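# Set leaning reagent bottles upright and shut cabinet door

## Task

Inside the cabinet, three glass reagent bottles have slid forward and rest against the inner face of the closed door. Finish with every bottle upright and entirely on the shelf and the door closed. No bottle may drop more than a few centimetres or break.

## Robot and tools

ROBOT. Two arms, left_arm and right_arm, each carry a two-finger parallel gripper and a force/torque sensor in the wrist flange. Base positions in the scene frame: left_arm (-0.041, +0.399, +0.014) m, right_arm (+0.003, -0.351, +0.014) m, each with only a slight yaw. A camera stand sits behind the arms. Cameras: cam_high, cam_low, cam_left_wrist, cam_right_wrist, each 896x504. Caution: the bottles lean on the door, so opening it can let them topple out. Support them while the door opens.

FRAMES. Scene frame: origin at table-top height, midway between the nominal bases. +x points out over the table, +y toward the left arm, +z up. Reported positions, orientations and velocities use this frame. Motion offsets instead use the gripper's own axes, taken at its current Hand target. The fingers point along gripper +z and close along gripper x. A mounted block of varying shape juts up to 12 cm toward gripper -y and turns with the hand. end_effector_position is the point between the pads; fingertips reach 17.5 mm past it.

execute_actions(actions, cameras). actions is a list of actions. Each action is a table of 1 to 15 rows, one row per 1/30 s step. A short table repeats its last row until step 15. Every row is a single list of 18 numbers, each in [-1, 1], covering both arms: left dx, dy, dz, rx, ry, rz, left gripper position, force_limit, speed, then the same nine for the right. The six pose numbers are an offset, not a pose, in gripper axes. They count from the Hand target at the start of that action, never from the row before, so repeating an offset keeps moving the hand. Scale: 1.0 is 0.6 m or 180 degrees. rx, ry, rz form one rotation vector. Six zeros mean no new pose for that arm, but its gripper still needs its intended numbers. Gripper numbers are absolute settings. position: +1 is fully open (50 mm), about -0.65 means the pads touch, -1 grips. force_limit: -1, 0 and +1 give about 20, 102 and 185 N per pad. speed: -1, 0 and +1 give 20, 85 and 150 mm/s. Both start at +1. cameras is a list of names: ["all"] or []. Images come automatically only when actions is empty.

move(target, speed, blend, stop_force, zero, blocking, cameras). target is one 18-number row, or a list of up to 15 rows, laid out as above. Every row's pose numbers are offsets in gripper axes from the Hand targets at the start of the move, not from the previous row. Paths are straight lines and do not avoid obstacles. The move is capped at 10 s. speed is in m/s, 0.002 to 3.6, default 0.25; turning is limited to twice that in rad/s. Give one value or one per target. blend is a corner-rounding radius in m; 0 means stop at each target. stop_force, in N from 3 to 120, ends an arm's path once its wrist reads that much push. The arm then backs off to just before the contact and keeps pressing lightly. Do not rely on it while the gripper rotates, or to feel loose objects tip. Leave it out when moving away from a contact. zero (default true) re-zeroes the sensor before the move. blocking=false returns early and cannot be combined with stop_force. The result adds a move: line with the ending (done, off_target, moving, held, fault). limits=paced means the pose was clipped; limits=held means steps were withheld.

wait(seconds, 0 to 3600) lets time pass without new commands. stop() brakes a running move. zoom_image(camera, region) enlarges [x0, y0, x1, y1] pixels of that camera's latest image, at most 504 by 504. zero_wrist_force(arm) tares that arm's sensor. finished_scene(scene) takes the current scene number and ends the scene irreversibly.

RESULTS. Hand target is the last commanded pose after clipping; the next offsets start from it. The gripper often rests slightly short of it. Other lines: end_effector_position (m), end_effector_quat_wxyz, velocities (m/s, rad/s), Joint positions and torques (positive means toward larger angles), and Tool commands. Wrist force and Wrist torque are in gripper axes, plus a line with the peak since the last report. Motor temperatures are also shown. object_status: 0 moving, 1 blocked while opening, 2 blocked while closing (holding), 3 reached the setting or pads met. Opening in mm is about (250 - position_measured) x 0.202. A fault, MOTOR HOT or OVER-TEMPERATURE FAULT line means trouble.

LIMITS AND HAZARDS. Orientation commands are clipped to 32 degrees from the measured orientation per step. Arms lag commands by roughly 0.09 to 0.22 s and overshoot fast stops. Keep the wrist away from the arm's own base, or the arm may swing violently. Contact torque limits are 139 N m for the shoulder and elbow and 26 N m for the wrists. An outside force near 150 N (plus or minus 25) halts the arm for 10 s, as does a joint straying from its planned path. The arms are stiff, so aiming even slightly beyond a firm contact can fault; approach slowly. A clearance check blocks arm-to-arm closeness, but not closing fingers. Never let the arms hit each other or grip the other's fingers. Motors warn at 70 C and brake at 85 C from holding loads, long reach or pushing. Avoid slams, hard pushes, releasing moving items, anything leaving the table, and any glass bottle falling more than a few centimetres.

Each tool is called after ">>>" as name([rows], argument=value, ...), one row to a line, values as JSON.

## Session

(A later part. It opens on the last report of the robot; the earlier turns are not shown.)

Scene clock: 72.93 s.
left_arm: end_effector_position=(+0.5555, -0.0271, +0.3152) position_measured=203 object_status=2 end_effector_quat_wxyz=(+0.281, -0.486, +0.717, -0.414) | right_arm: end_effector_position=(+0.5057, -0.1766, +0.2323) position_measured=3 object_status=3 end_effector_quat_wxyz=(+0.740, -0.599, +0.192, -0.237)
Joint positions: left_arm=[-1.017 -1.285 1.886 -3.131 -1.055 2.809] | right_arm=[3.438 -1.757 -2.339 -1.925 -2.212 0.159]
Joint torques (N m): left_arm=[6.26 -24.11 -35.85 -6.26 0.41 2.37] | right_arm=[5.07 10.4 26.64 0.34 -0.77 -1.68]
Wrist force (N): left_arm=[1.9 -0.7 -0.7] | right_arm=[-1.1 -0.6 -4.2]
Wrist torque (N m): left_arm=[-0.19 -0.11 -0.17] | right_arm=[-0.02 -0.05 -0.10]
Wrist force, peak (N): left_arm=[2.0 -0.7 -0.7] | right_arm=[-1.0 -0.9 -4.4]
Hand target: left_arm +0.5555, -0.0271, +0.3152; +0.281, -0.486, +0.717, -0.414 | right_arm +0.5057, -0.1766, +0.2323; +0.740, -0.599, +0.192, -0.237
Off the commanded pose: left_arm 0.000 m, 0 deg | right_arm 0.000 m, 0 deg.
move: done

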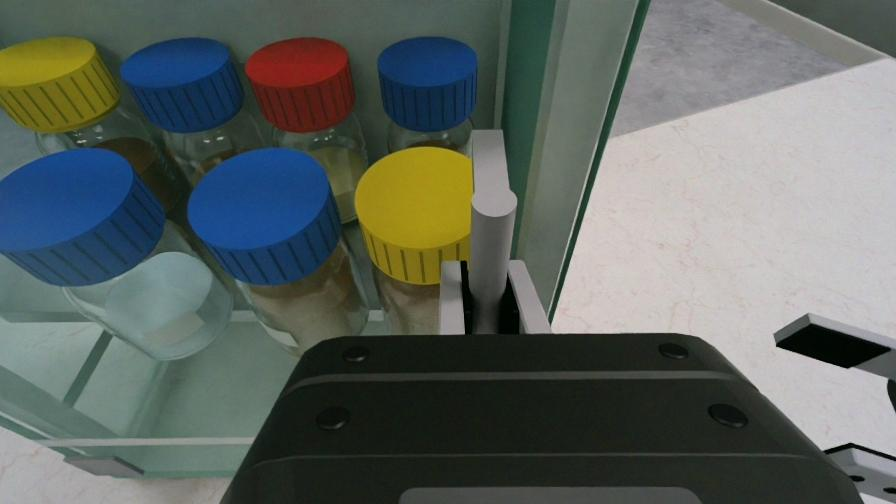

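>>> execute_actions(actions=[], cameras=["cam_low","cam_high"])

>>> zoom_image(camera="cam_low", region=[380, 0, 620, 140])

>>> zoom_image(camera="cam_high", region=[250, 40, 550, 220])

Scene clock: 73.27 s.
left_arm: end_effector_position=(+0.5555, -0.0271, +0.3152) position_measured=203 object_status=2 end_effector_quat_wxyz=(+0.281, -0.486, +0.717, -0.414) | right_arm: end_effector_position=(+0.5057, -0.1766, +0.2323) position_measured=3 object_status=3 end_effector_quat_wxyz=(+0.740, -0.599, +0.192, -0.237)
Joint positions: left_arm=[-1.017 -1.285 1.886 -3.131 -1.055 2.809] | right_arm=[3.438 -1.757 -2.339 -1.925 -2.212 0.159]
Joint velocities: within noise
Joint torques (N m): left_arm=[5.75 -24.43 -33.67 -6.05 1.67 2.23] | right_arm=[4.89 9.91 26.4 0.52 -0.79 -1.61]
Motor temperatures (°C): left_arm=[28 28 26 35 34 32] | right_arm=[24 28 27 32 32 32]
Wrist force (N): left_arm=[2.0 -0.4 -0.9] | right_arm=[-0.9 -0.8 -4.0]
Wrist torque (N m): left_arm=[-0.16 -0.12 -0.16] | right_arm=[-0.04 -0.08 -0.10]
Wrist force, peak (N): left_arm=[2.0 -0.4 -0.9] | right_arm=[-1.1 -0.6 -4.4]
Hand target: left_arm +0.5555, -0.0271, +0.3152; +0.281, -0.486, +0.717, -0.414 | right_arm +0.5057, -0.1766, +0.2323; +0.740, -0.599, +0.192, -0.237
Tool commands: left_gripper/position=-1.0 left_gripper/force_limit=-0.8 left_gripper/speed=-0.6 right_gripper/position=+1.0 right_gripper/force_limit=+1.0 right_gripper/speed=+1.0
Off the commanded pose: left_arm 0.000 m, 0 deg | right_arm 0.000 m, 0 deg.
Images, in order (width x height): cam_high 896x504, cam_low 896x504.

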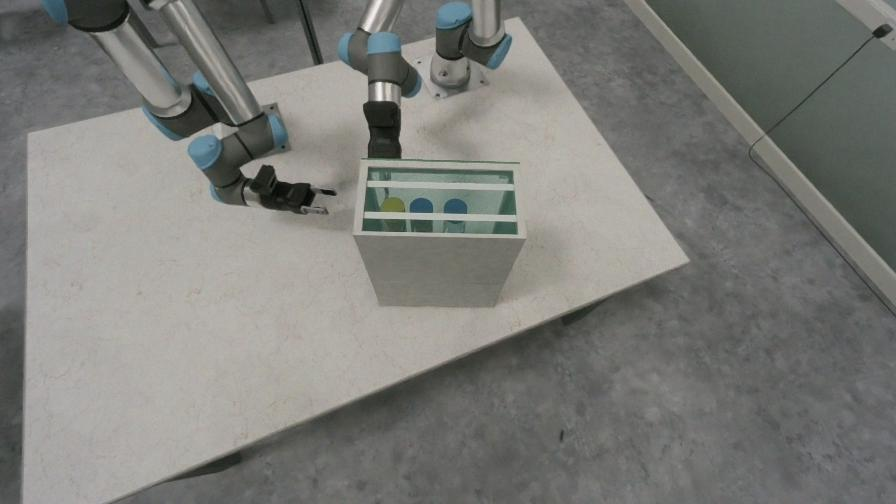

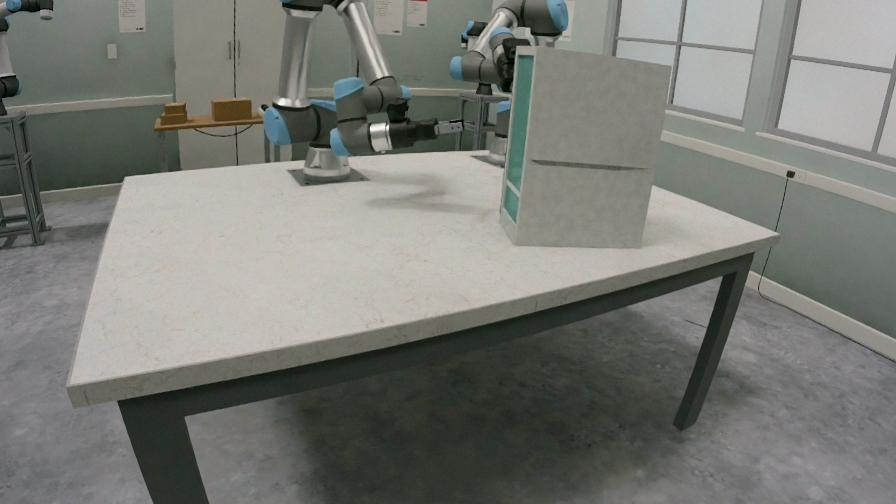

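Scaled by 2.100.

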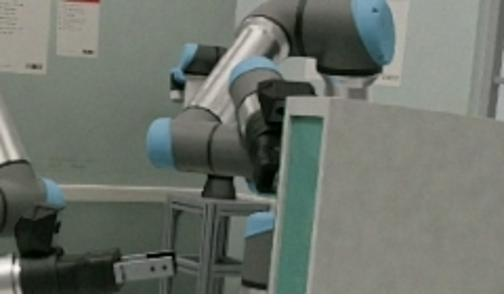

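Scaled by 1.680.

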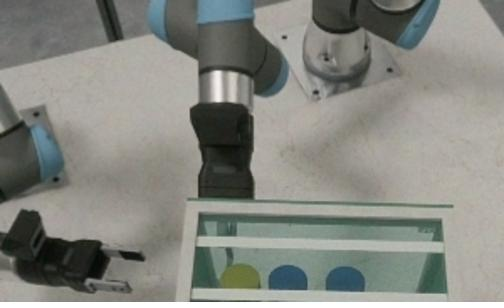

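>>> zoom_image(camera="cam_low", region=[330, 80, 480, 165])

>>> zoom_image(camera="cam_high", region=[220, 150, 350, 230])

Scaled by 3.360.

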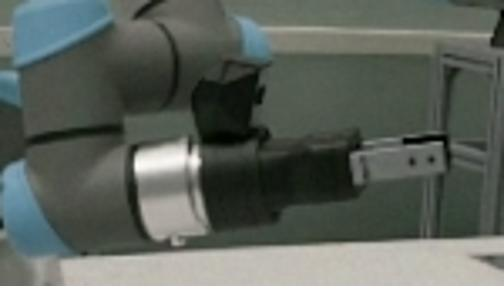

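Scaled by 3.877.

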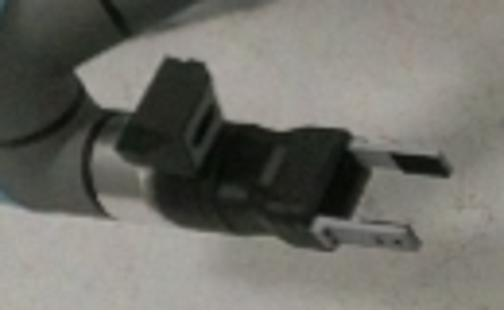

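>>> move(target=[0,0,0,0,0,0,-0.98,0,-0.6,0,0,0,0,0,0,1,1,1])

>>> zero_wrist_force(arm="left_arm")

>>> move(target=[0,0.0083,0.0144,0,0,0,-0.98,0,-0.6,0,0,0,0,0,0,1,1,1], speed=0.01, stop_force=30)

Scene clock: 85.10 s.
left_arm: end_effector_position=(+0.5555, -0.0271, +0.3152) position_measured=207 object_status=2 end_effector_quat_wxyz=(+0.281, -0.486, +0.717, -0.414) | right_arm: end_effector_position=(+0.5057, -0.1766, +0.2323) position_measured=3 object_status=3 end_effector_quat_wxyz=(+0.740, -0.599, +0.192, -0.237)
Joint positions: left_arm=[-1.017 -1.285 1.886 -3.131 -1.055 2.809] | right_arm=[3.438 -1.757 -2.339 -1.925 -2.212 0.159]
Joint torques (N m): left_arm=[5.47 -28.91 -27.87 -3.36 2.48 1.22] | right_arm=[2.29 9.93 26.51 0.63 -0.7 -1.51]
Wrist force (N): left_arm=[1.9 -0.7 -1.1] | right_arm=[-0.8 -0.7 -4.2]
Wrist torque (N m): left_arm=[-0.20 -0.08 -0.15] | right_arm=[-0.03 -0.10 -0.10]
Wrist force, peak (N): left_arm=[2.1 -1.0 -0.9] | right_arm=[-0.9 -0.9 -4.5]
Hand target: left_arm +0.5555, -0.0271, +0.3152; +0.281, -0.486, +0.717, -0.414 | right_arm +0.5057, -0.1766, +0.2323; +0.740, -0.599, +0.192, -0.237
Off the commanded pose: left_arm 0.000 m, 0 deg | right_arm 0.000 m, 0 deg.
move: done

Wrist force sensor zeroed.

Scene clock: 86.43 s.
left_arm: end_effector_position=(+0.5561, -0.0273, +0.3143) position_measured=207 object_status=2 end_effector_quat_wxyz=(+0.281, -0.486, +0.716, -0.414) | right_arm: end_effector_position=(+0.5057, -0.1766, +0.2323) position_measured=3 object_status=3 end_effector_quat_wxyz=(+0.740, -0.599, +0.192, -0.237)
Joint positions: left_arm=[-1.016 -1.283 1.886 -3.134 -1.055 2.809] | right_arm=[3.438 -1.757 -2.339 -1.925 -2.212 0.159]
Joint torques (N m): left_arm=[0.54 -31.68 0.19 2.61 2.45 -2.12] | right_arm=[1.14 10.28 26.31 0.46 -0.8 -1.51]
Wrist force (N, zeroed by zero_wrist_force on left_arm): left_arm=[3.0 -13.9 -25.9] | right_arm=[-1.0 -0.5 -4.1]
Wrist torque (N m, zeroed by zero_wrist_force on left_arm): left_arm=[-0.29 0.05 0.05] | right_arm=[0.00 -0.07 -0.10]
Wrist force, peak (N, zeroed by zero_wrist_force on left_arm): left_arm=[3.0 -17.8 -32.2] | right_arm=[-1.0 -0.8 -4.3]
Hand target: left_arm +0.5561, -0.0274, +0.3143; +0.281, -0.486, +0.716, -0.414 (not the last commanded pose) | right_arm +0.5057, -0.1766, +0.2323; +0.740, -0.599, +0.192, -0.237
Off the commanded pose: left_arm 0.009 m, 0 deg | right_arm 0.000 m, 0 deg.
move: contact (left_arm)

>>> move(target=[0,-0.00075,-0.0017,0,0,0,-0.98,0,-0.6,0,0,0,0,0,0,1,1,1])

>>> move(target=[0,-0.0083,0.0144,0,0,0,-0.98,0,-0.6,0,0,0,0,0,0,1,1,1], speed=0.01, stop_force=35)

Scene clock: 87.43 s.
left_arm: end_effector_position=(+0.5555, -0.0271, +0.3151) position_measured=207 object_status=2 end_effector_quat_wxyz=(+0.281, -0.486, +0.716, -0.414) | right_arm: end_effector_position=(+0.5057, -0.1766, +0.2323) position_measured=3 object_status=3 end_effector_quat_wxyz=(+0.740, -0.599, +0.192, -0.237)
Joint positions: left_arm=[-1.017 -1.285 1.886 -3.132 -1.054 2.809] | right_arm=[3.438 -1.757 -2.339 -1.925 -2.212 0.159]
Joint torques (N m): left_arm=[-4.44 -47.72 -10.1 -0.49 2.79 -2.51] | right_arm=[0.14 10.53 26.02 0.5 -0.63 -1.58]
Wrist force (N, zeroed by zero_wrist_force on left_arm): left_arm=[1.1 -1.5 -1.1] | right_arm=[-0.9 -0.8 -4.1]
Wrist torque (N m, zeroed by zero_wrist_force on left_arm): left_arm=[-0.04 0.01 0.03] | right_arm=[-0.05 -0.08 -0.10]
Wrist force, peak (N, zeroed by zero_wrist_force on left_arm): left_arm=[3.5 -14.1 -26.1] | right_arm=[-1.1 -0.6 -4.3]
Hand target: left_arm +0.5555, -0.0271, +0.3152; +0.281, -0.486, +0.716, -0.414 | right_arm +0.5057, -0.1766, +0.2323; +0.740, -0.599, +0.192, -0.237
Off the commanded pose: left_arm 0.000 m, 0 deg | right_arm 0.000 m, 0 deg.
move: done

Scene clock: 88.73 s.
left_arm: end_effector_position=(+0.5569, -0.0277, +0.3152) position_measured=207 object_status=2 end_effector_quat_wxyz=(+0.281, -0.486, +0.716, -0.414) | right_arm: end_effector_position=(+0.5057, -0.1766, +0.2323) position_measured=3 object_status=3 end_effector_quat_wxyz=(+0.740, -0.599, +0.192, -0.237)
Joint positions: left_arm=[-1.015 -1.282 1.882 -3.131 -1.056 2.81] | right_arm=[3.438 -1.757 -2.339 -1.925 -2.212 0.159]
Joint torques (N m): left_arm=[0.84 -43.29 -16.44 -7.07 3.83 -2.35] | right_arm=[-0.62 9.96 26.67 0.63 -0.62 -1.56]
Wrist force (N, zeroed by zero_wrist_force on left_arm): left_arm=[0.6 14.7 -30.4] | right_arm=[-1.0 -0.7 -4.3]
Wrist torque (N m, zeroed by zero_wrist_force on left_arm): left_arm=[0.16 -0.08 0.00] | right_arm=[-0.03 -0.07 -0.10]
Wrist force, peak (N, zeroed by zero_wrist_force on left_arm): left_arm=[-0.6 19.5 -36.5] | right_arm=[-1.0 -0.7 -4.3]
Hand target: left_arm +0.5569, -0.0277, +0.3152; +0.281, -0.486, +0.716, -0.414 (not the last commanded pose) | right_arm +0.5057, -0.1766, +0.2323; +0.740, -0.599, +0.192, -0.237
Off the commanded pose: left_arm 0.008 m, 0 deg | right_arm 0.000 m, 0 deg.
move: contact (left_arm)

>>> move(target=[0,0.00127,-0.0022,0,0,0,-0.98,0,-0.6,-0.0172,0.0618,0.1122,-0.1120,-0.0075,0.5034,-1,-1,1], speed=0.4, cameras=["cam_left_wrist","cam_right_wrist","cam_high"])

Scene clock: 93.87 s.
left_arm: end_effector_position=(+0.5555, -0.0272, +0.3152) position_measured=207 object_status=2 end_effector_quat_wxyz=(+0.281, -0.486, +0.716, -0.414) | right_arm: end_effector_position=(+0.5400, -0.1107, +0.2101) position_measured=250 object_status=3 end_effector_quat_wxyz=(+0.586, -0.397, +0.585, +0.396)
Joint positions: left_arm=[-1.017 -1.285 1.886 -3.132 -1.055 2.809] | right_arm=[3.451 -1.896 -2.004 -2.383 -2.454 1.57]
Joint torques (N m): left_arm=[-5.06 -48.79 -11.37 -6.77 2.82 -2.27] | right_arm=[-11.55 18.82 29.55 3.92 -1.21 1.51]
Wrist force (N, zeroed by zero_wrist_force on left_arm): left_arm=[0.6 0.8 0.2] | right_arm=[0.7 -1.2 -2.6]
Wrist torque (N m, zeroed by zero_wrist_force on left_arm): left_arm=[-0.02 -0.08 0.06] | right_arm=[-0.12 -0.41 0.11]
Wrist force, peak (N, zeroed by zero_wrist_force on left_arm): left_arm=[0.4 15.0 -30.7] | right_arm=[-1.1 -0.7 -4.5]
Hand target: left_arm +0.5555, -0.0272, +0.3152; +0.281, -0.486, +0.716, -0.414 | right_arm +0.5400, -0.1107, +0.2100; +0.586, -0.397, +0.585, +0.396
Off the commanded pose: left_arm 0.000 m, 0 deg | right_arm 0.000 m, 0 deg.
move: done
Images, in order (width x height): cam_high 896x504, cam_left_wrist 896x504, cam_right_wrist 896x504.

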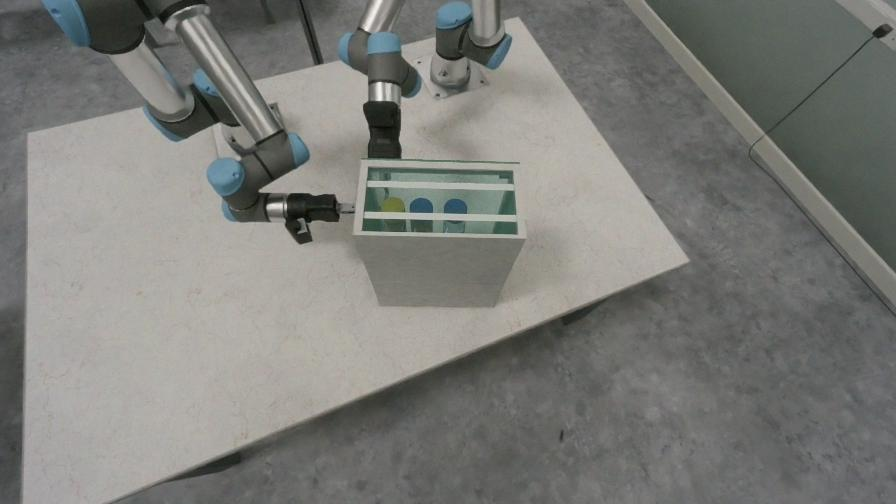

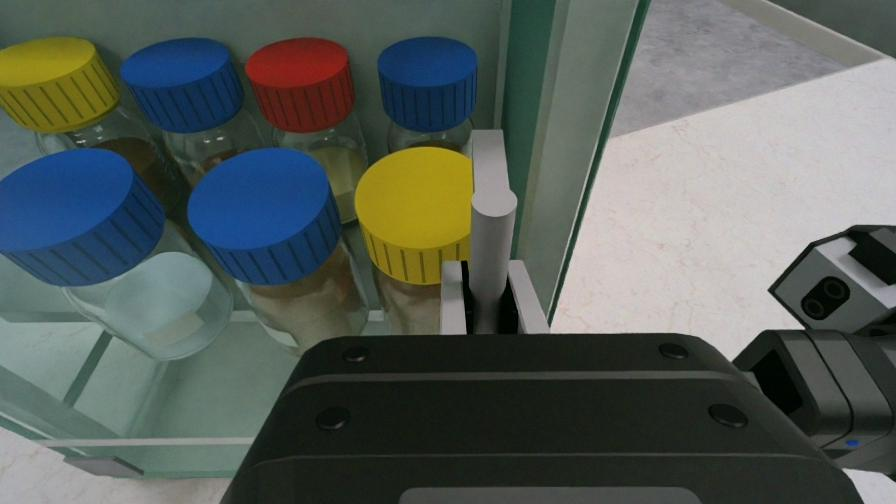

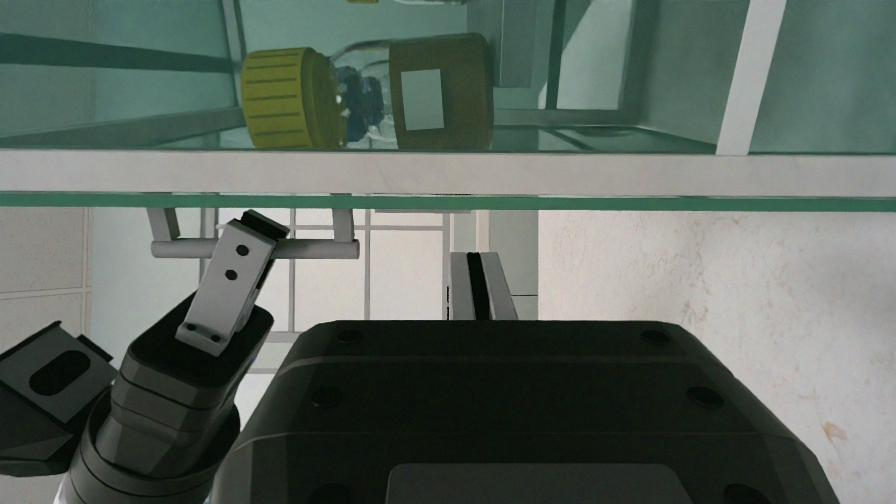

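>>> zoom_image(camera="cam_right_wrist", region=[140, 0, 640, 280])

>>> zoom_image(camera="cam_right_wrist", region=[380, 20, 640, 220])

Scaled by 1.008.

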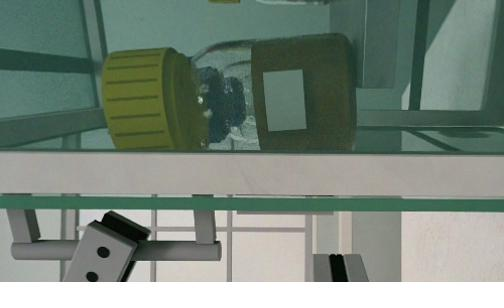

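Scaled by 1.938.

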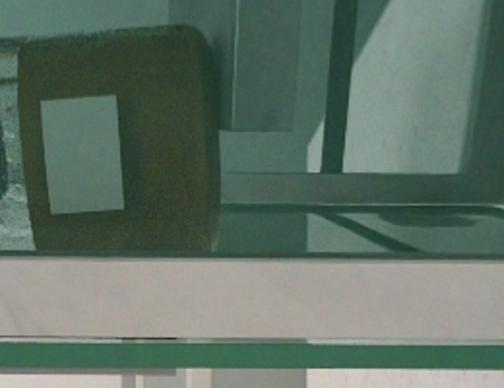

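>>> move(target=[-0.0026,0.0085,-0.0147,0,0,0,-0.98,0,-0.6,0,0,0,0,0,0,-1,-1,1], speed=0.02, stop_force=50, cameras=["cam_left_wrist","cam_right_wrist"])

Scene clock: 103.47 s.
left_arm: end_effector_position=(+0.5466, -0.0219, +0.3152) position_measured=207 object_status=2 end_effector_quat_wxyz=(+0.281, -0.486, +0.716, -0.414) | right_arm: end_effector_position=(+0.5400, -0.1107, +0.2101) position_measured=250 object_status=3 end_effector_quat_wxyz=(+0.586, -0.397, +0.585, +0.396)
Joint positions: left_arm=[-1.026 -1.307 1.916 -3.136 -1.047 2.802] | right_arm=[3.451 -1.896 -2.004 -2.382 -2.454 1.571]
Joint torques (N m): left_arm=[-4.63 -48.45 -10.66 -6.47 3.27 -2.44] | right_arm=[-11.63 18.51 23.76 4.08 -1.18 1.44]
Wrist force (N, zeroed by zero_wrist_force on left_arm): left_arm=[2.0 -0.6 1.9] | right_arm=[1.0 -0.8 -2.7]
Wrist torque (N m, zeroed by zero_wrist_force on left_arm): left_arm=[-0.06 0.14 0.17] | right_arm=[-0.05 -0.45 0.12]
Wrist force, peak (N, zeroed by zero_wrist_force on left_arm): left_arm=[2.8 -3.7 8.9] | right_arm=[1.1 -0.9 -2.9]
Hand target: left_arm +0.5466, -0.0219, +0.3152; +0.281, -0.486, +0.716, -0.414 | right_arm +0.5400, -0.1107, +0.2100; +0.586, -0.397, +0.585, +0.396
Off the commanded pose: left_arm 0.000 m, 0 deg | right_arm 0.000 m, 0 deg.
move: done

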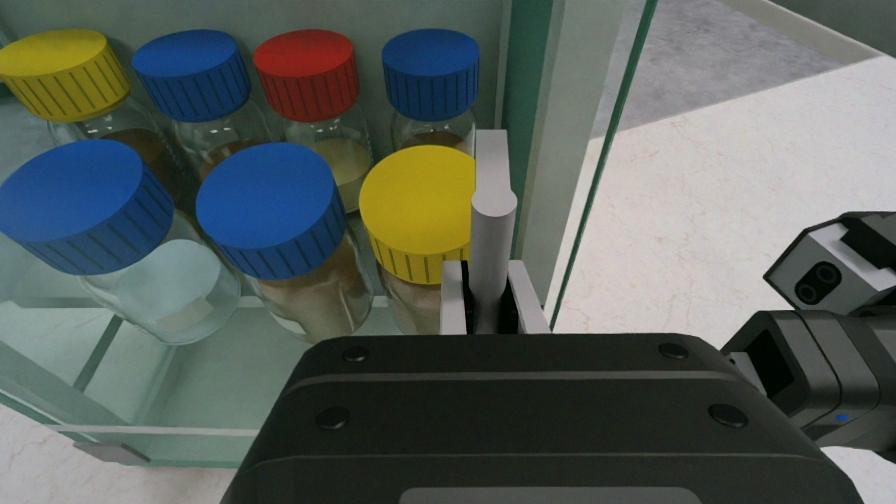

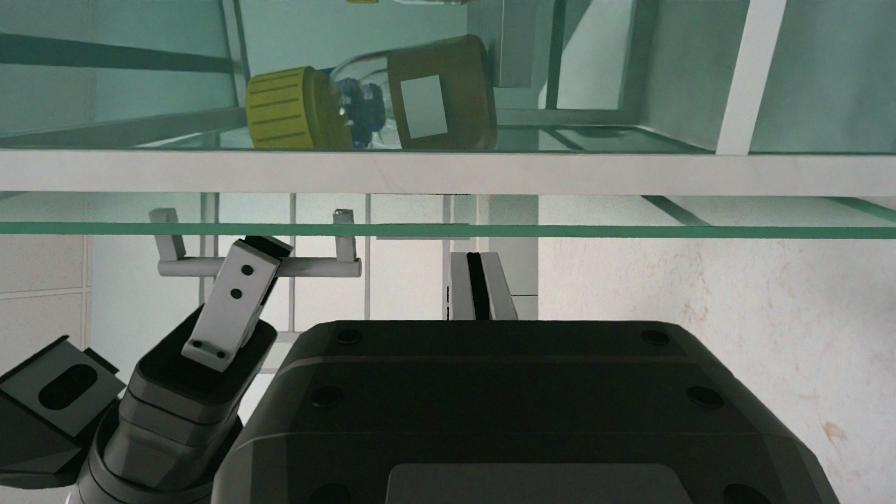

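>>> move(target=[-0.00318,0.00842,-0.01458,0,0.01924,0.01111,-0.98,0,-0.6,0,0,0,0,0,0,-1,-1,1], speed=0.03, cameras=["cam_right_wrist"])

Scene clock: 105.37 s.
left_arm: end_effector_position=(+0.5379, -0.0165, +0.3152) position_measured=207 object_status=2 end_effector_quat_wxyz=(+0.266, -0.461, +0.733, -0.424) | right_arm: end_effector_position=(+0.5400, -0.1107, +0.2101) position_measured=250 object_status=3 end_effector_quat_wxyz=(+0.586, -0.397, +0.585, +0.396)
Joint positions: left_arm=[-1.007 -1.332 1.954 -3.175 -1.12 2.859] | right_arm=[3.451 -1.896 -2.004 -2.382 -2.454 1.571]
Joint torques (N m): left_arm=[4.14 -47.58 -11.62 -7.11 -1.67 2.24] | right_arm=[-11.55 19.26 16.55 3.95 -1.15 1.39]
Wrist force (N, zeroed by zero_wrist_force on left_arm): left_arm=[-4.3 1.5 1.1] | right_arm=[0.9 -1.1 -2.6]
Wrist torque (N m, zeroed by zero_wrist_force on left_arm): left_arm=[0.05 -0.19 0.00] | right_arm=[-0.10 -0.44 0.12]
Wrist force, peak (N, zeroed by zero_wrist_force on left_arm): left_arm=[-4.5 1.2 1.4] | right_arm=[0.9 -0.9 -2.9]
Hand target: left_arm +0.5379, -0.0164, +0.3152; +0.266, -0.461, +0.733, -0.424 | right_arm +0.5400, -0.1107, +0.2100; +0.586, -0.397, +0.585, +0.396
Off the commanded pose: left_arm 0.000 m, 0 deg | right_arm 0.000 m, 0 deg.
move: done

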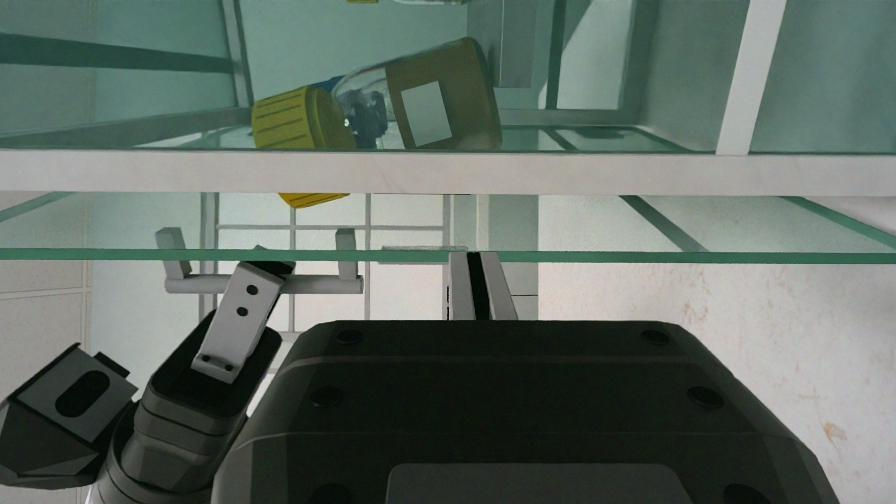

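>>> move(target=[-0.00259,0.00847,-0.01468,0,0.00962,0.00556,-0.98,0,-0.6,0,0,0,0,0,0,-1,-1,1], speed=0.03, cameras=["cam_right_wrist","cam_left_wrist"])

Scene clock: 107.07 s.
left_arm: end_effector_position=(+0.5295, -0.0107, +0.3152) position_measured=207 object_status=2 end_effector_quat_wxyz=(+0.259, -0.448, +0.741, -0.428) | right_arm: end_effector_position=(+0.5400, -0.1107, +0.2100) position_measured=250 object_status=3 end_effector_quat_wxyz=(+0.586, -0.397, +0.585, +0.396)
Joint positions: left_arm=[-1.001 -1.355 1.985 -3.195 -1.154 2.884] | right_arm=[3.451 -1.896 -2.004 -2.382 -2.454 1.571]
Joint torques (N m): left_arm=[2.46 -46.26 -12.9 -7.22 -2.33 2.37] | right_arm=[-11.92 19.06 16.74 3.97 -1.06 1.41]
Wrist force (N, zeroed by zero_wrist_force on left_arm): left_arm=[-7.2 0.7 1.5] | right_arm=[0.9 -1.1 -2.4]
Wrist torque (N m, zeroed by zero_wrist_force on left_arm): left_arm=[-0.07 -0.12 -0.01] | right_arm=[-0.11 -0.44 0.11]
Wrist force, peak (N, zeroed by zero_wrist_force on left_arm): left_arm=[-7.2 0.7 1.5] | right_arm=[0.9 -1.0 -2.6]
Hand target: left_arm +0.5294, -0.0106, +0.3152; +0.259, -0.448, +0.741, -0.429 | right_arm +0.5400, -0.1107, +0.2100; +0.586, -0.397, +0.585, +0.396
Off the commanded pose: left_arm 0.000 m, 0 deg | right_arm 0.000 m, 0 deg.
move: done
Images, in order (width x height): cam_left_wrist 896x504, cam_right_wrist 896x504.

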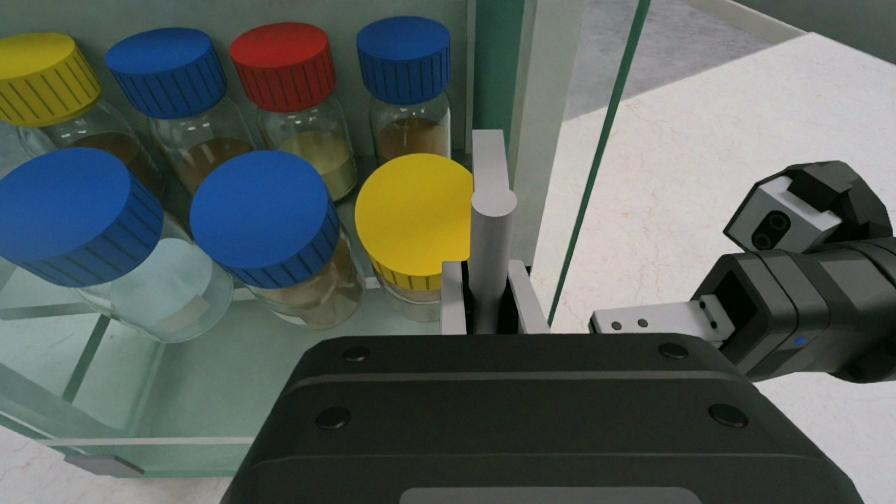

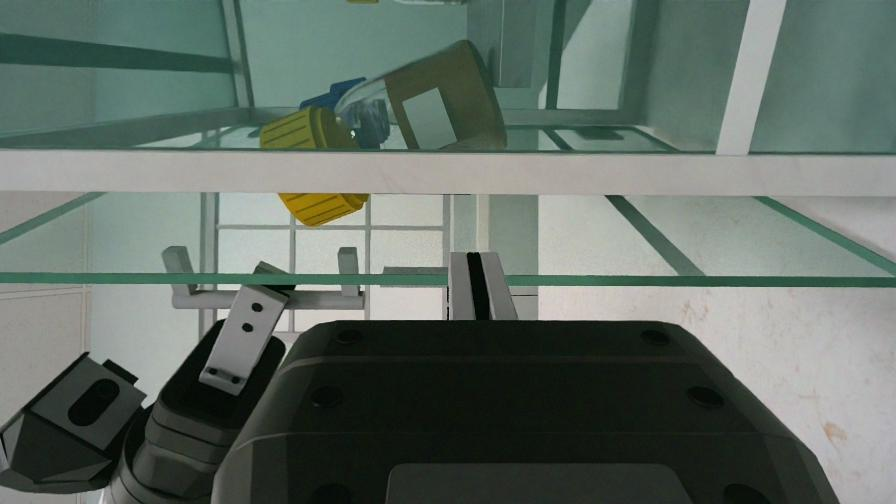

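>>> move(target=[-0.0036,0.00848,-0.01468,0,0.00962,0.00556,-0.98,0,-0.6,0,-0.01,0,0,0,0,-1,-1,1], speed=0.03, cameras=["cam_right_wrist","cam_left_wrist"])

>>> zoom_image(camera="cam_right_wrist", region=[230, 20, 600, 340])

Scene clock: 109.20 s.
left_arm: end_effector_position=(+0.5215, -0.0040, +0.3152) position_measured=207 object_status=2 end_effector_quat_wxyz=(+0.251, -0.435, +0.749, -0.433) | right_arm: end_effector_position=(+0.5455, -0.1130, +0.2101) position_measured=250 object_status=3 end_effector_quat_wxyz=(+0.586, -0.396, +0.585, +0.396)
Joint positions: left_arm=[-0.992 -1.378 2.016 -3.213 -1.191 2.91] | right_arm=[3.443 -1.907 -1.988 -2.388 -2.463 1.571]
Joint torques (N m): left_arm=[12 -44.74 -10.27 -6.61 0.76 2.4] | right_arm=[-11.33 19.67 28.84 -0.76 -1.12 0.93]
Wrist force (N, zeroed by zero_wrist_force on left_arm): left_arm=[7.0 0.8 -1.3] | right_arm=[0.9 -0.8 -2.2]
Wrist torque (N m, zeroed by zero_wrist_force on left_arm): left_arm=[-0.01 -0.12 0.01] | right_arm=[-0.04 -0.44 0.12]
Wrist force, peak (N, zeroed by zero_wrist_force on left_arm): left_arm=[-7.8 1.3 1.3] | right_arm=[0.9 -1.1 -2.8]
Hand target: left_arm +0.5214, -0.0040, +0.3152; +0.251, -0.435, +0.749, -0.433 | right_arm +0.5456, -0.1130, +0.2101; +0.586, -0.397, +0.585, +0.396
Off the commanded pose: left_arm 0.000 m, 0 deg | right_arm 0.000 m, 0 deg.
move: done
Images, in order (width x height): cam_left_wrist 896x504, cam_right_wrist 896x504.

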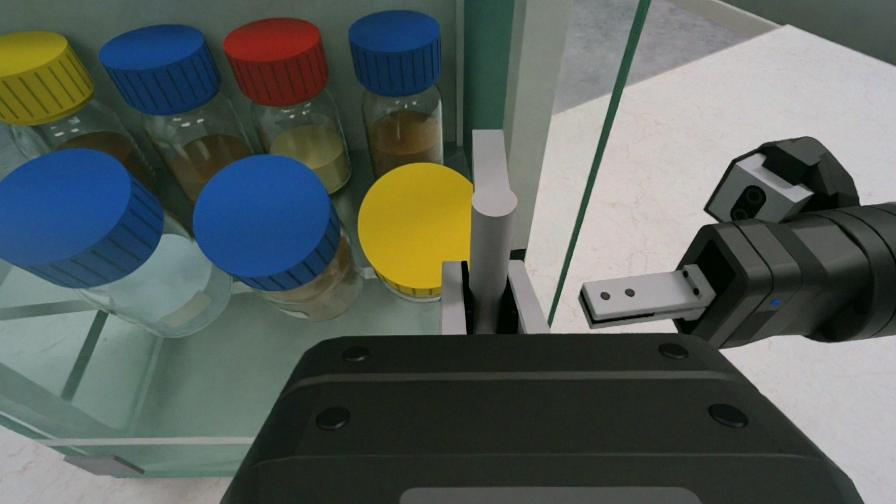

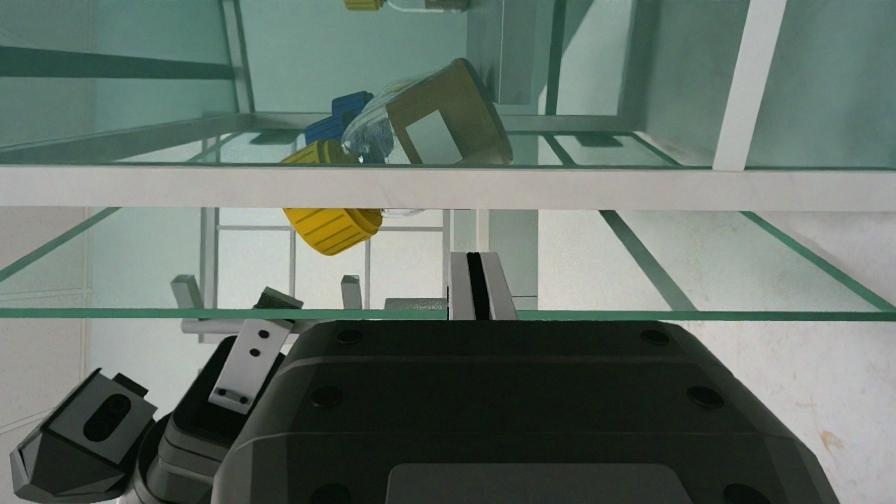

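Scaled by 1.362.

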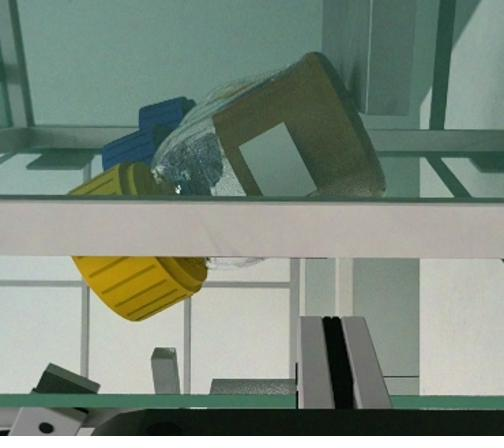

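>>> move([
  [0,0,0,0,0,0,-0.98,0,-0.6,0,0.00583,0,0,0,0,-1,-1,1],
  [0,0,0,0,0,0,-0.98,0,-0.6,0,0.00583,0.0917,0,0,0,-1,-1,1],
], speed=0.05, stop_force=5, cameras=["cam_right_wrist","cam_left_wrist"])

>>> zoom_image(camera="cam_right_wrist", region=[230, 20, 600, 340])

Scene clock: 112.67 s.
left_arm: end_effector_position=(+0.5214, -0.0040, +0.3152) position_measured=207 object_status=2 end_effector_quat_wxyz=(+0.251, -0.435, +0.749, -0.433) | right_arm: end_effector_position=(+0.5627, -0.0606, +0.2101) position_measured=250 object_status=3 end_effector_quat_wxyz=(+0.586, -0.397, +0.585, +0.396)
Joint positions: left_arm=[-0.992 -1.379 2.017 -3.213 -1.192 2.91] | right_arm=[3.542 -1.946 -1.929 -2.408 -2.364 1.571]
Joint torques (N m): left_arm=[12.97 -44.45 -9.97 -6.5 1.25 2.36] | right_arm=[11.73 22.45 29.89 -0.42 1.36 -0.77]
Wrist force (N, zeroed by zero_wrist_force on left_arm): left_arm=[8.0 0.9 -1.8] | right_arm=[1.1 -0.8 -2.6]
Wrist torque (N m, zeroed by zero_wrist_force on left_arm): left_arm=[0.02 -0.13 0.01] | right_arm=[-0.05 -0.49 0.12]
Wrist force, peak (N, zeroed by zero_wrist_force on left_arm): left_arm=[8.3 0.6 -1.5] | right_arm=[1.1 -1.1 -2.9]
Hand target: left_arm +0.5214, -0.0040, +0.3152; +0.251, -0.435, +0.749, -0.433 | right_arm +0.5627, -0.0606, +0.2101; +0.586, -0.397, +0.585, +0.396
Off the commanded pose: left_arm 0.000 m, 0 deg | right_arm 0.000 m, 0 deg.
move: done
Images, in order (width x height): cam_left_wrist 896x504, cam_right_wrist 896x504.

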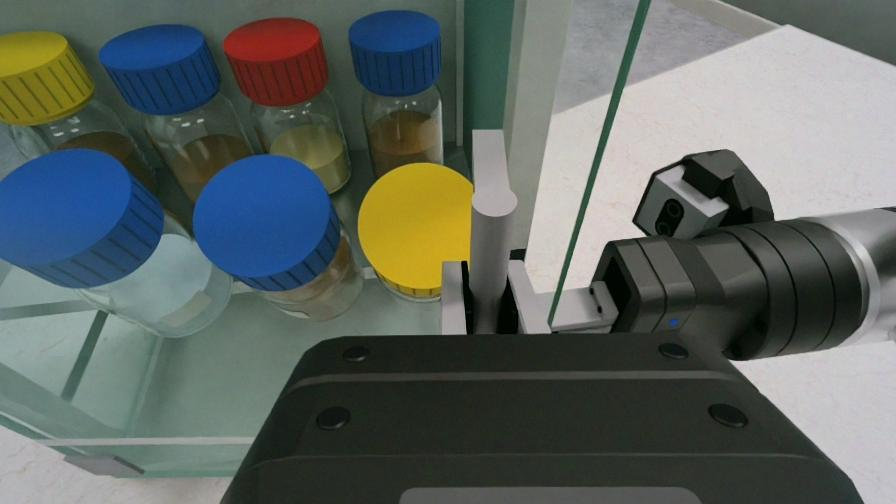

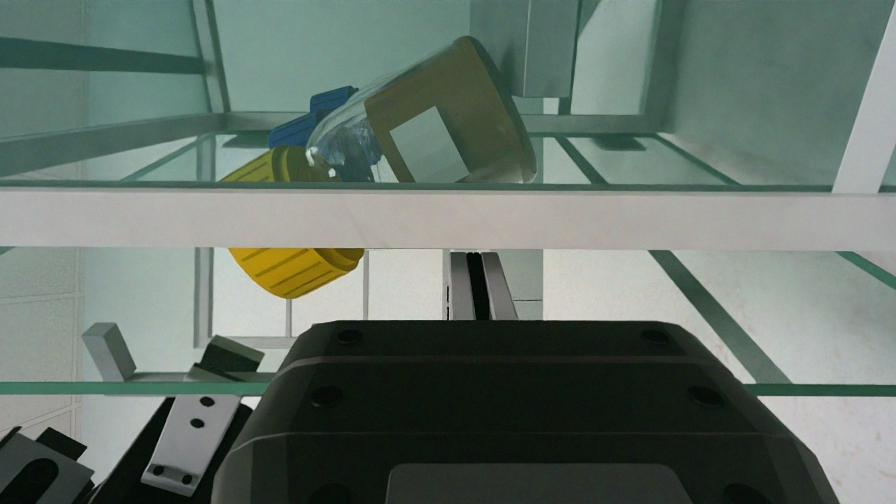

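Scaled by 1.362.

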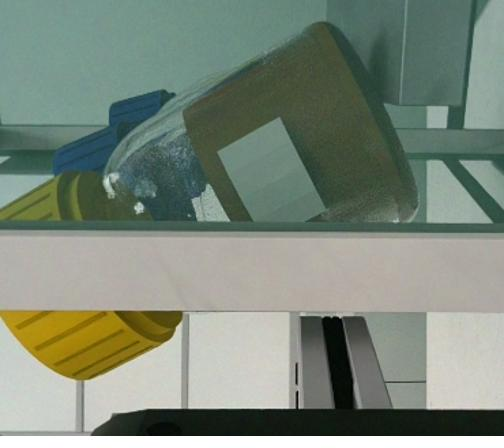

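>>> move(target=[0,0,0,0,0,0,-0.98,0,-0.6,0,0,0.0442,0,0,0,-1,-1,1], speed=0.04, stop_force=5, cameras=["cam_right_wrist","cam_left_wrist"])

>>> zoom_image(camera="cam_left_wrist", region=[340, 140, 640, 340])

Scene clock: 114.70 s.
left_arm: end_effector_position=(+0.5214, -0.0040, +0.3152) position_measured=207 object_status=2 end_effector_quat_wxyz=(+0.251, -0.435, +0.749, -0.433) | right_arm: end_effector_position=(+0.5726, -0.0360, +0.2101) position_measured=250 object_status=3 end_effector_quat_wxyz=(+0.586, -0.397, +0.585, +0.396)
Joint positions: left_arm=[-0.992 -1.379 2.017 -3.213 -1.192 2.91] | right_arm=[3.583 -1.971 -1.89 -2.422 -2.323 1.571]
Joint torques (N m): left_arm=[13.45 -44.08 -10.84 -6.44 1.03 2.38] | right_arm=[12.22 23.76 30.22 -0.51 1.31 -0.88]
Wrist force (N, zeroed by zero_wrist_force on left_arm): left_arm=[8.0 0.7 -1.6] | right_arm=[1.1 -0.9 -2.9]
Wrist torque (N m, zeroed by zero_wrist_force on left_arm): left_arm=[-0.02 -0.13 0.01] | right_arm=[-0.07 -0.47 0.12]
Wrist force, peak (N, zeroed by zero_wrist_force on left_arm): left_arm=[8.2 0.8 -1.5] | right_arm=[1.2 -1.0 -3.1]
Hand target: left_arm +0.5214, -0.0040, +0.3152; +0.251, -0.435, +0.749, -0.433 | right_arm +0.5726, -0.0360, +0.2101; +0.586, -0.397, +0.585, +0.396
Off the commanded pose: left_arm 0.000 m, 0 deg | right_arm 0.000 m, 0 deg.
move: done
Images, in order (width x height): cam_left_wrist 896x504, cam_right_wrist 896x504.

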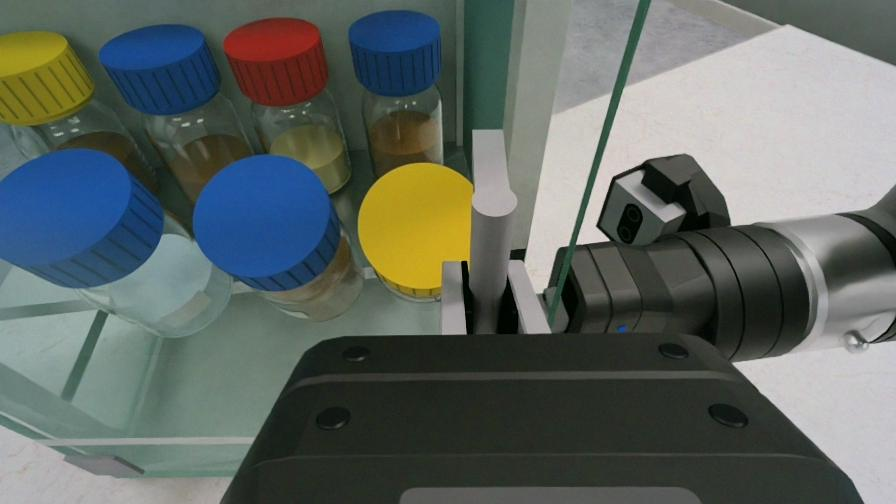

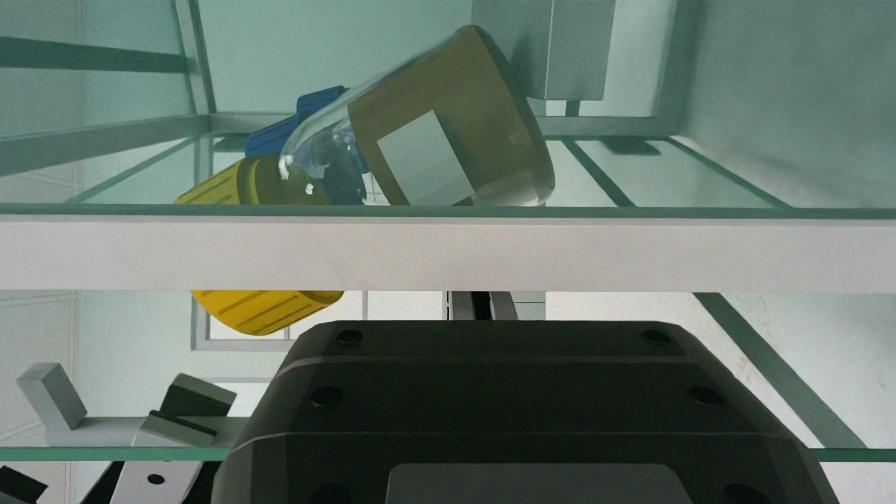

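Scaled by 1.680.

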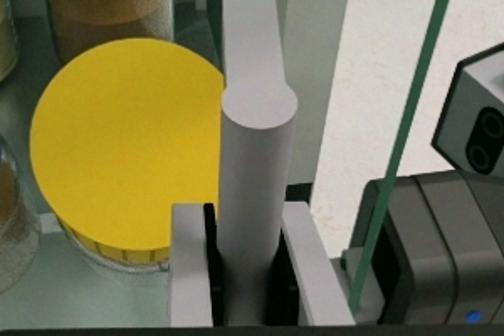

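>>> move(target=[0,0,0,0,0,0,-0.98,0,-0.6,0,-0.022,0.002,0.0444,0,0,-1,-1,1], speed=0.02, stop_force=12, cameras=["cam_right_wrist","cam_left_wrist"])

>>> zoom_image(camera="cam_left_wrist", region=[340, 140, 640, 340])

Scene clock: 120.00 s.
left_arm: end_effector_position=(+0.5214, -0.0040, +0.3152) position_measured=207 object_status=2 end_effector_quat_wxyz=(+0.251, -0.435, +0.749, -0.433) | right_arm: end_effector_position=(+0.5831, -0.0391, +0.2101) position_measured=250 object_status=3 end_effector_quat_wxyz=(+0.608, -0.362, +0.607, +0.362)
Joint positions: left_arm=[-0.992 -1.379 2.017 -3.213 -1.192 2.91] | right_arm=[3.618 -1.942 -1.934 -2.406 -2.173 1.571]
Joint torques (N m): left_arm=[13.34 -44.06 -9.92 -6.15 1.11 2.27] | right_arm=[-16.89 20.74 31.32 0.11 1.13 -0.94]
Wrist force (N, zeroed by zero_wrist_force on left_arm): left_arm=[7.9 0.4 -1.0] | right_arm=[-1.0 9.1 -3.7]
Wrist torque (N m, zeroed by zero_wrist_force on left_arm): left_arm=[-0.05 -0.11 0.01] | right_arm=[0.10 -0.43 0.14]
Wrist force, peak (N, zeroed by zero_wrist_force on left_arm): left_arm=[8.3 0.7 -1.3] | right_arm=[0.2 13.7 -6.8]
Hand target: left_arm +0.5214, -0.0040, +0.3152; +0.251, -0.435, +0.749, -0.433 | right_arm +0.5831, -0.0391, +0.2101; +0.608, -0.362, +0.607, +0.362 (not the last commanded pose)
Off the commanded pose: left_arm 0.000 m, 0 deg | right_arm 0.002 m, 1 deg.
move: contact (right_arm)
Images, in order (width x height): cam_left_wrist 896x504, cam_right_wrist 896x504.

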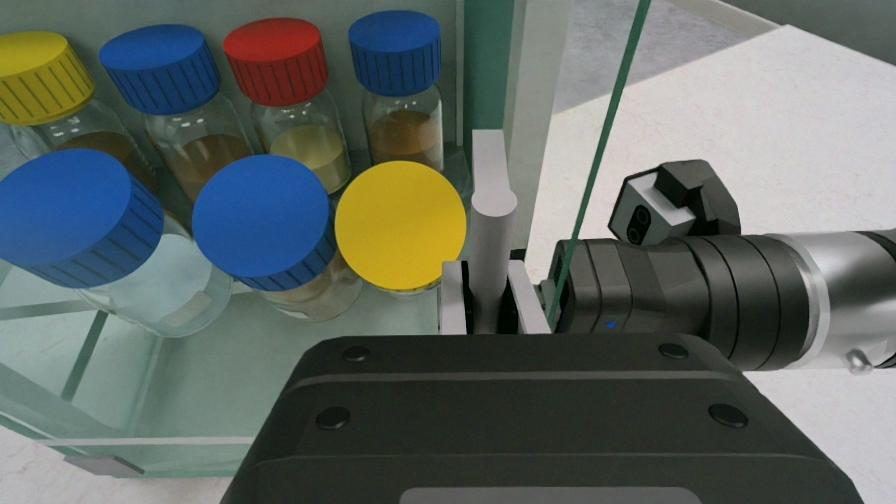

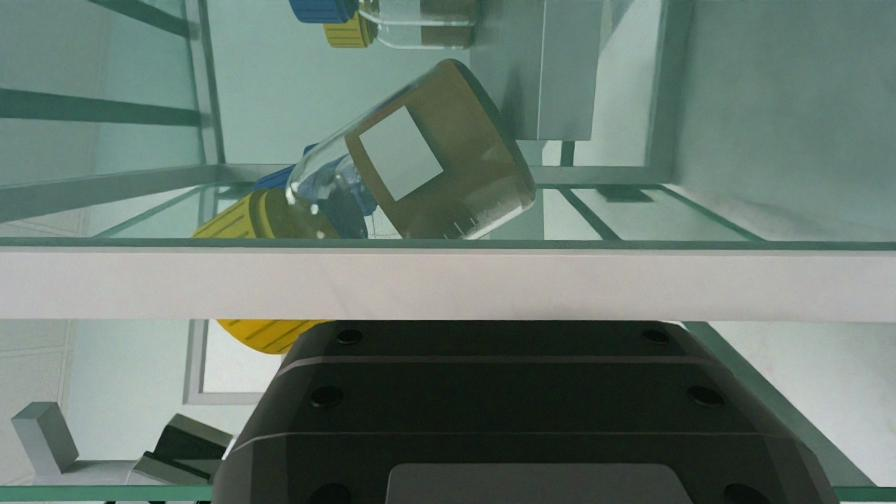

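Scaled by 1.680.

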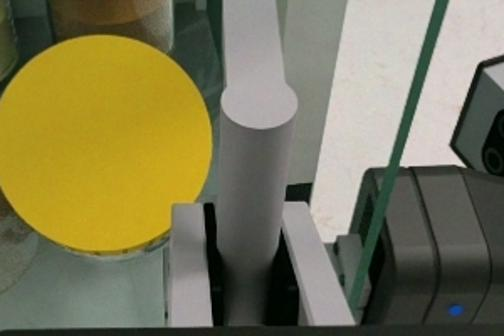

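>>> move(target=[-0.0018,0.0063,-0.011,0,0.00722,0.00417,-0.98,0,-0.6,0,0.0017,0,0,0,0,-1,-1,1], speed=0.03, cameras=["cam_right_wrist","cam_left_wrist"])

Scene clock: 124.17 s.
left_arm: end_effector_position=(+0.5154, +0.0007, +0.3152) position_measured=207 object_status=2 end_effector_quat_wxyz=(+0.246, -0.425, +0.754, -0.436) | right_arm: end_effector_position=(+0.5822, -0.0386, +0.2101) position_measured=250 object_status=3 end_effector_quat_wxyz=(+0.608, -0.362, +0.607, +0.362)
Joint positions: left_arm=[-0.985 -1.395 2.039 -3.225 -1.22 2.929] | right_arm=[3.62 -1.941 -1.937 -2.405 -2.171 1.571]
Joint torques (N m): left_arm=[10.67 -43.08 -11.57 -6.92 -0.02 2.29] | right_arm=[11.51 50.88 11.78 4.86 1.51 -0.96]
Wrist force (N, zeroed by zero_wrist_force on left_arm): left_arm=[4.0 0.9 0.0] | right_arm=[2.4 -0.2 -3.6]
Wrist torque (N m, zeroed by zero_wrist_force on left_arm): left_arm=[-0.03 -0.07 0.01] | right_arm=[-0.04 -0.50 0.12]
Wrist force, peak (N, zeroed by zero_wrist_force on left_arm): left_arm=[8.2 0.6 -1.4] | right_arm=[-1.0 9.4 -4.0]
Hand target: left_arm +0.5153, +0.0007, +0.3152; +0.246, -0.425, +0.754, -0.436 | right_arm +0.5822, -0.0386, +0.2101; +0.608, -0.362, +0.607, +0.362
Off the commanded pose: left_arm 0.000 m, 0 deg | right_arm 0.000 m, 0 deg.
move: done
Images, in order (width x height): cam_left_wrist 896x504, cam_right_wrist 896x504.

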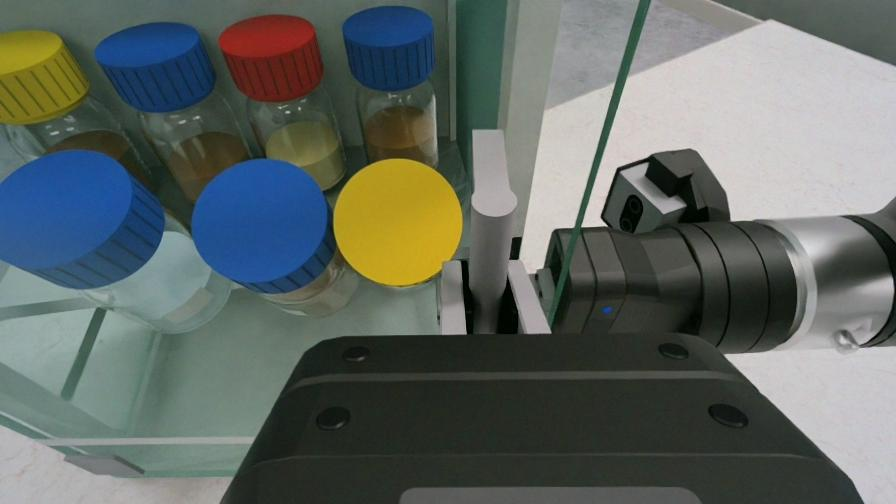

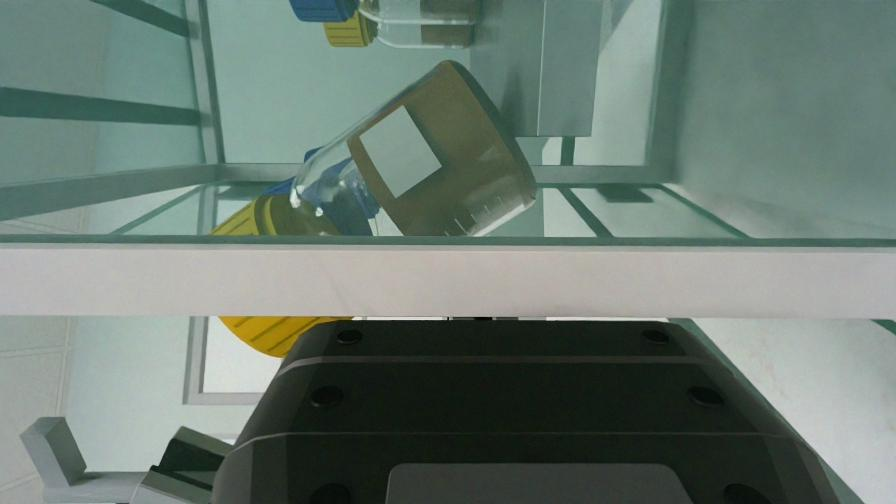

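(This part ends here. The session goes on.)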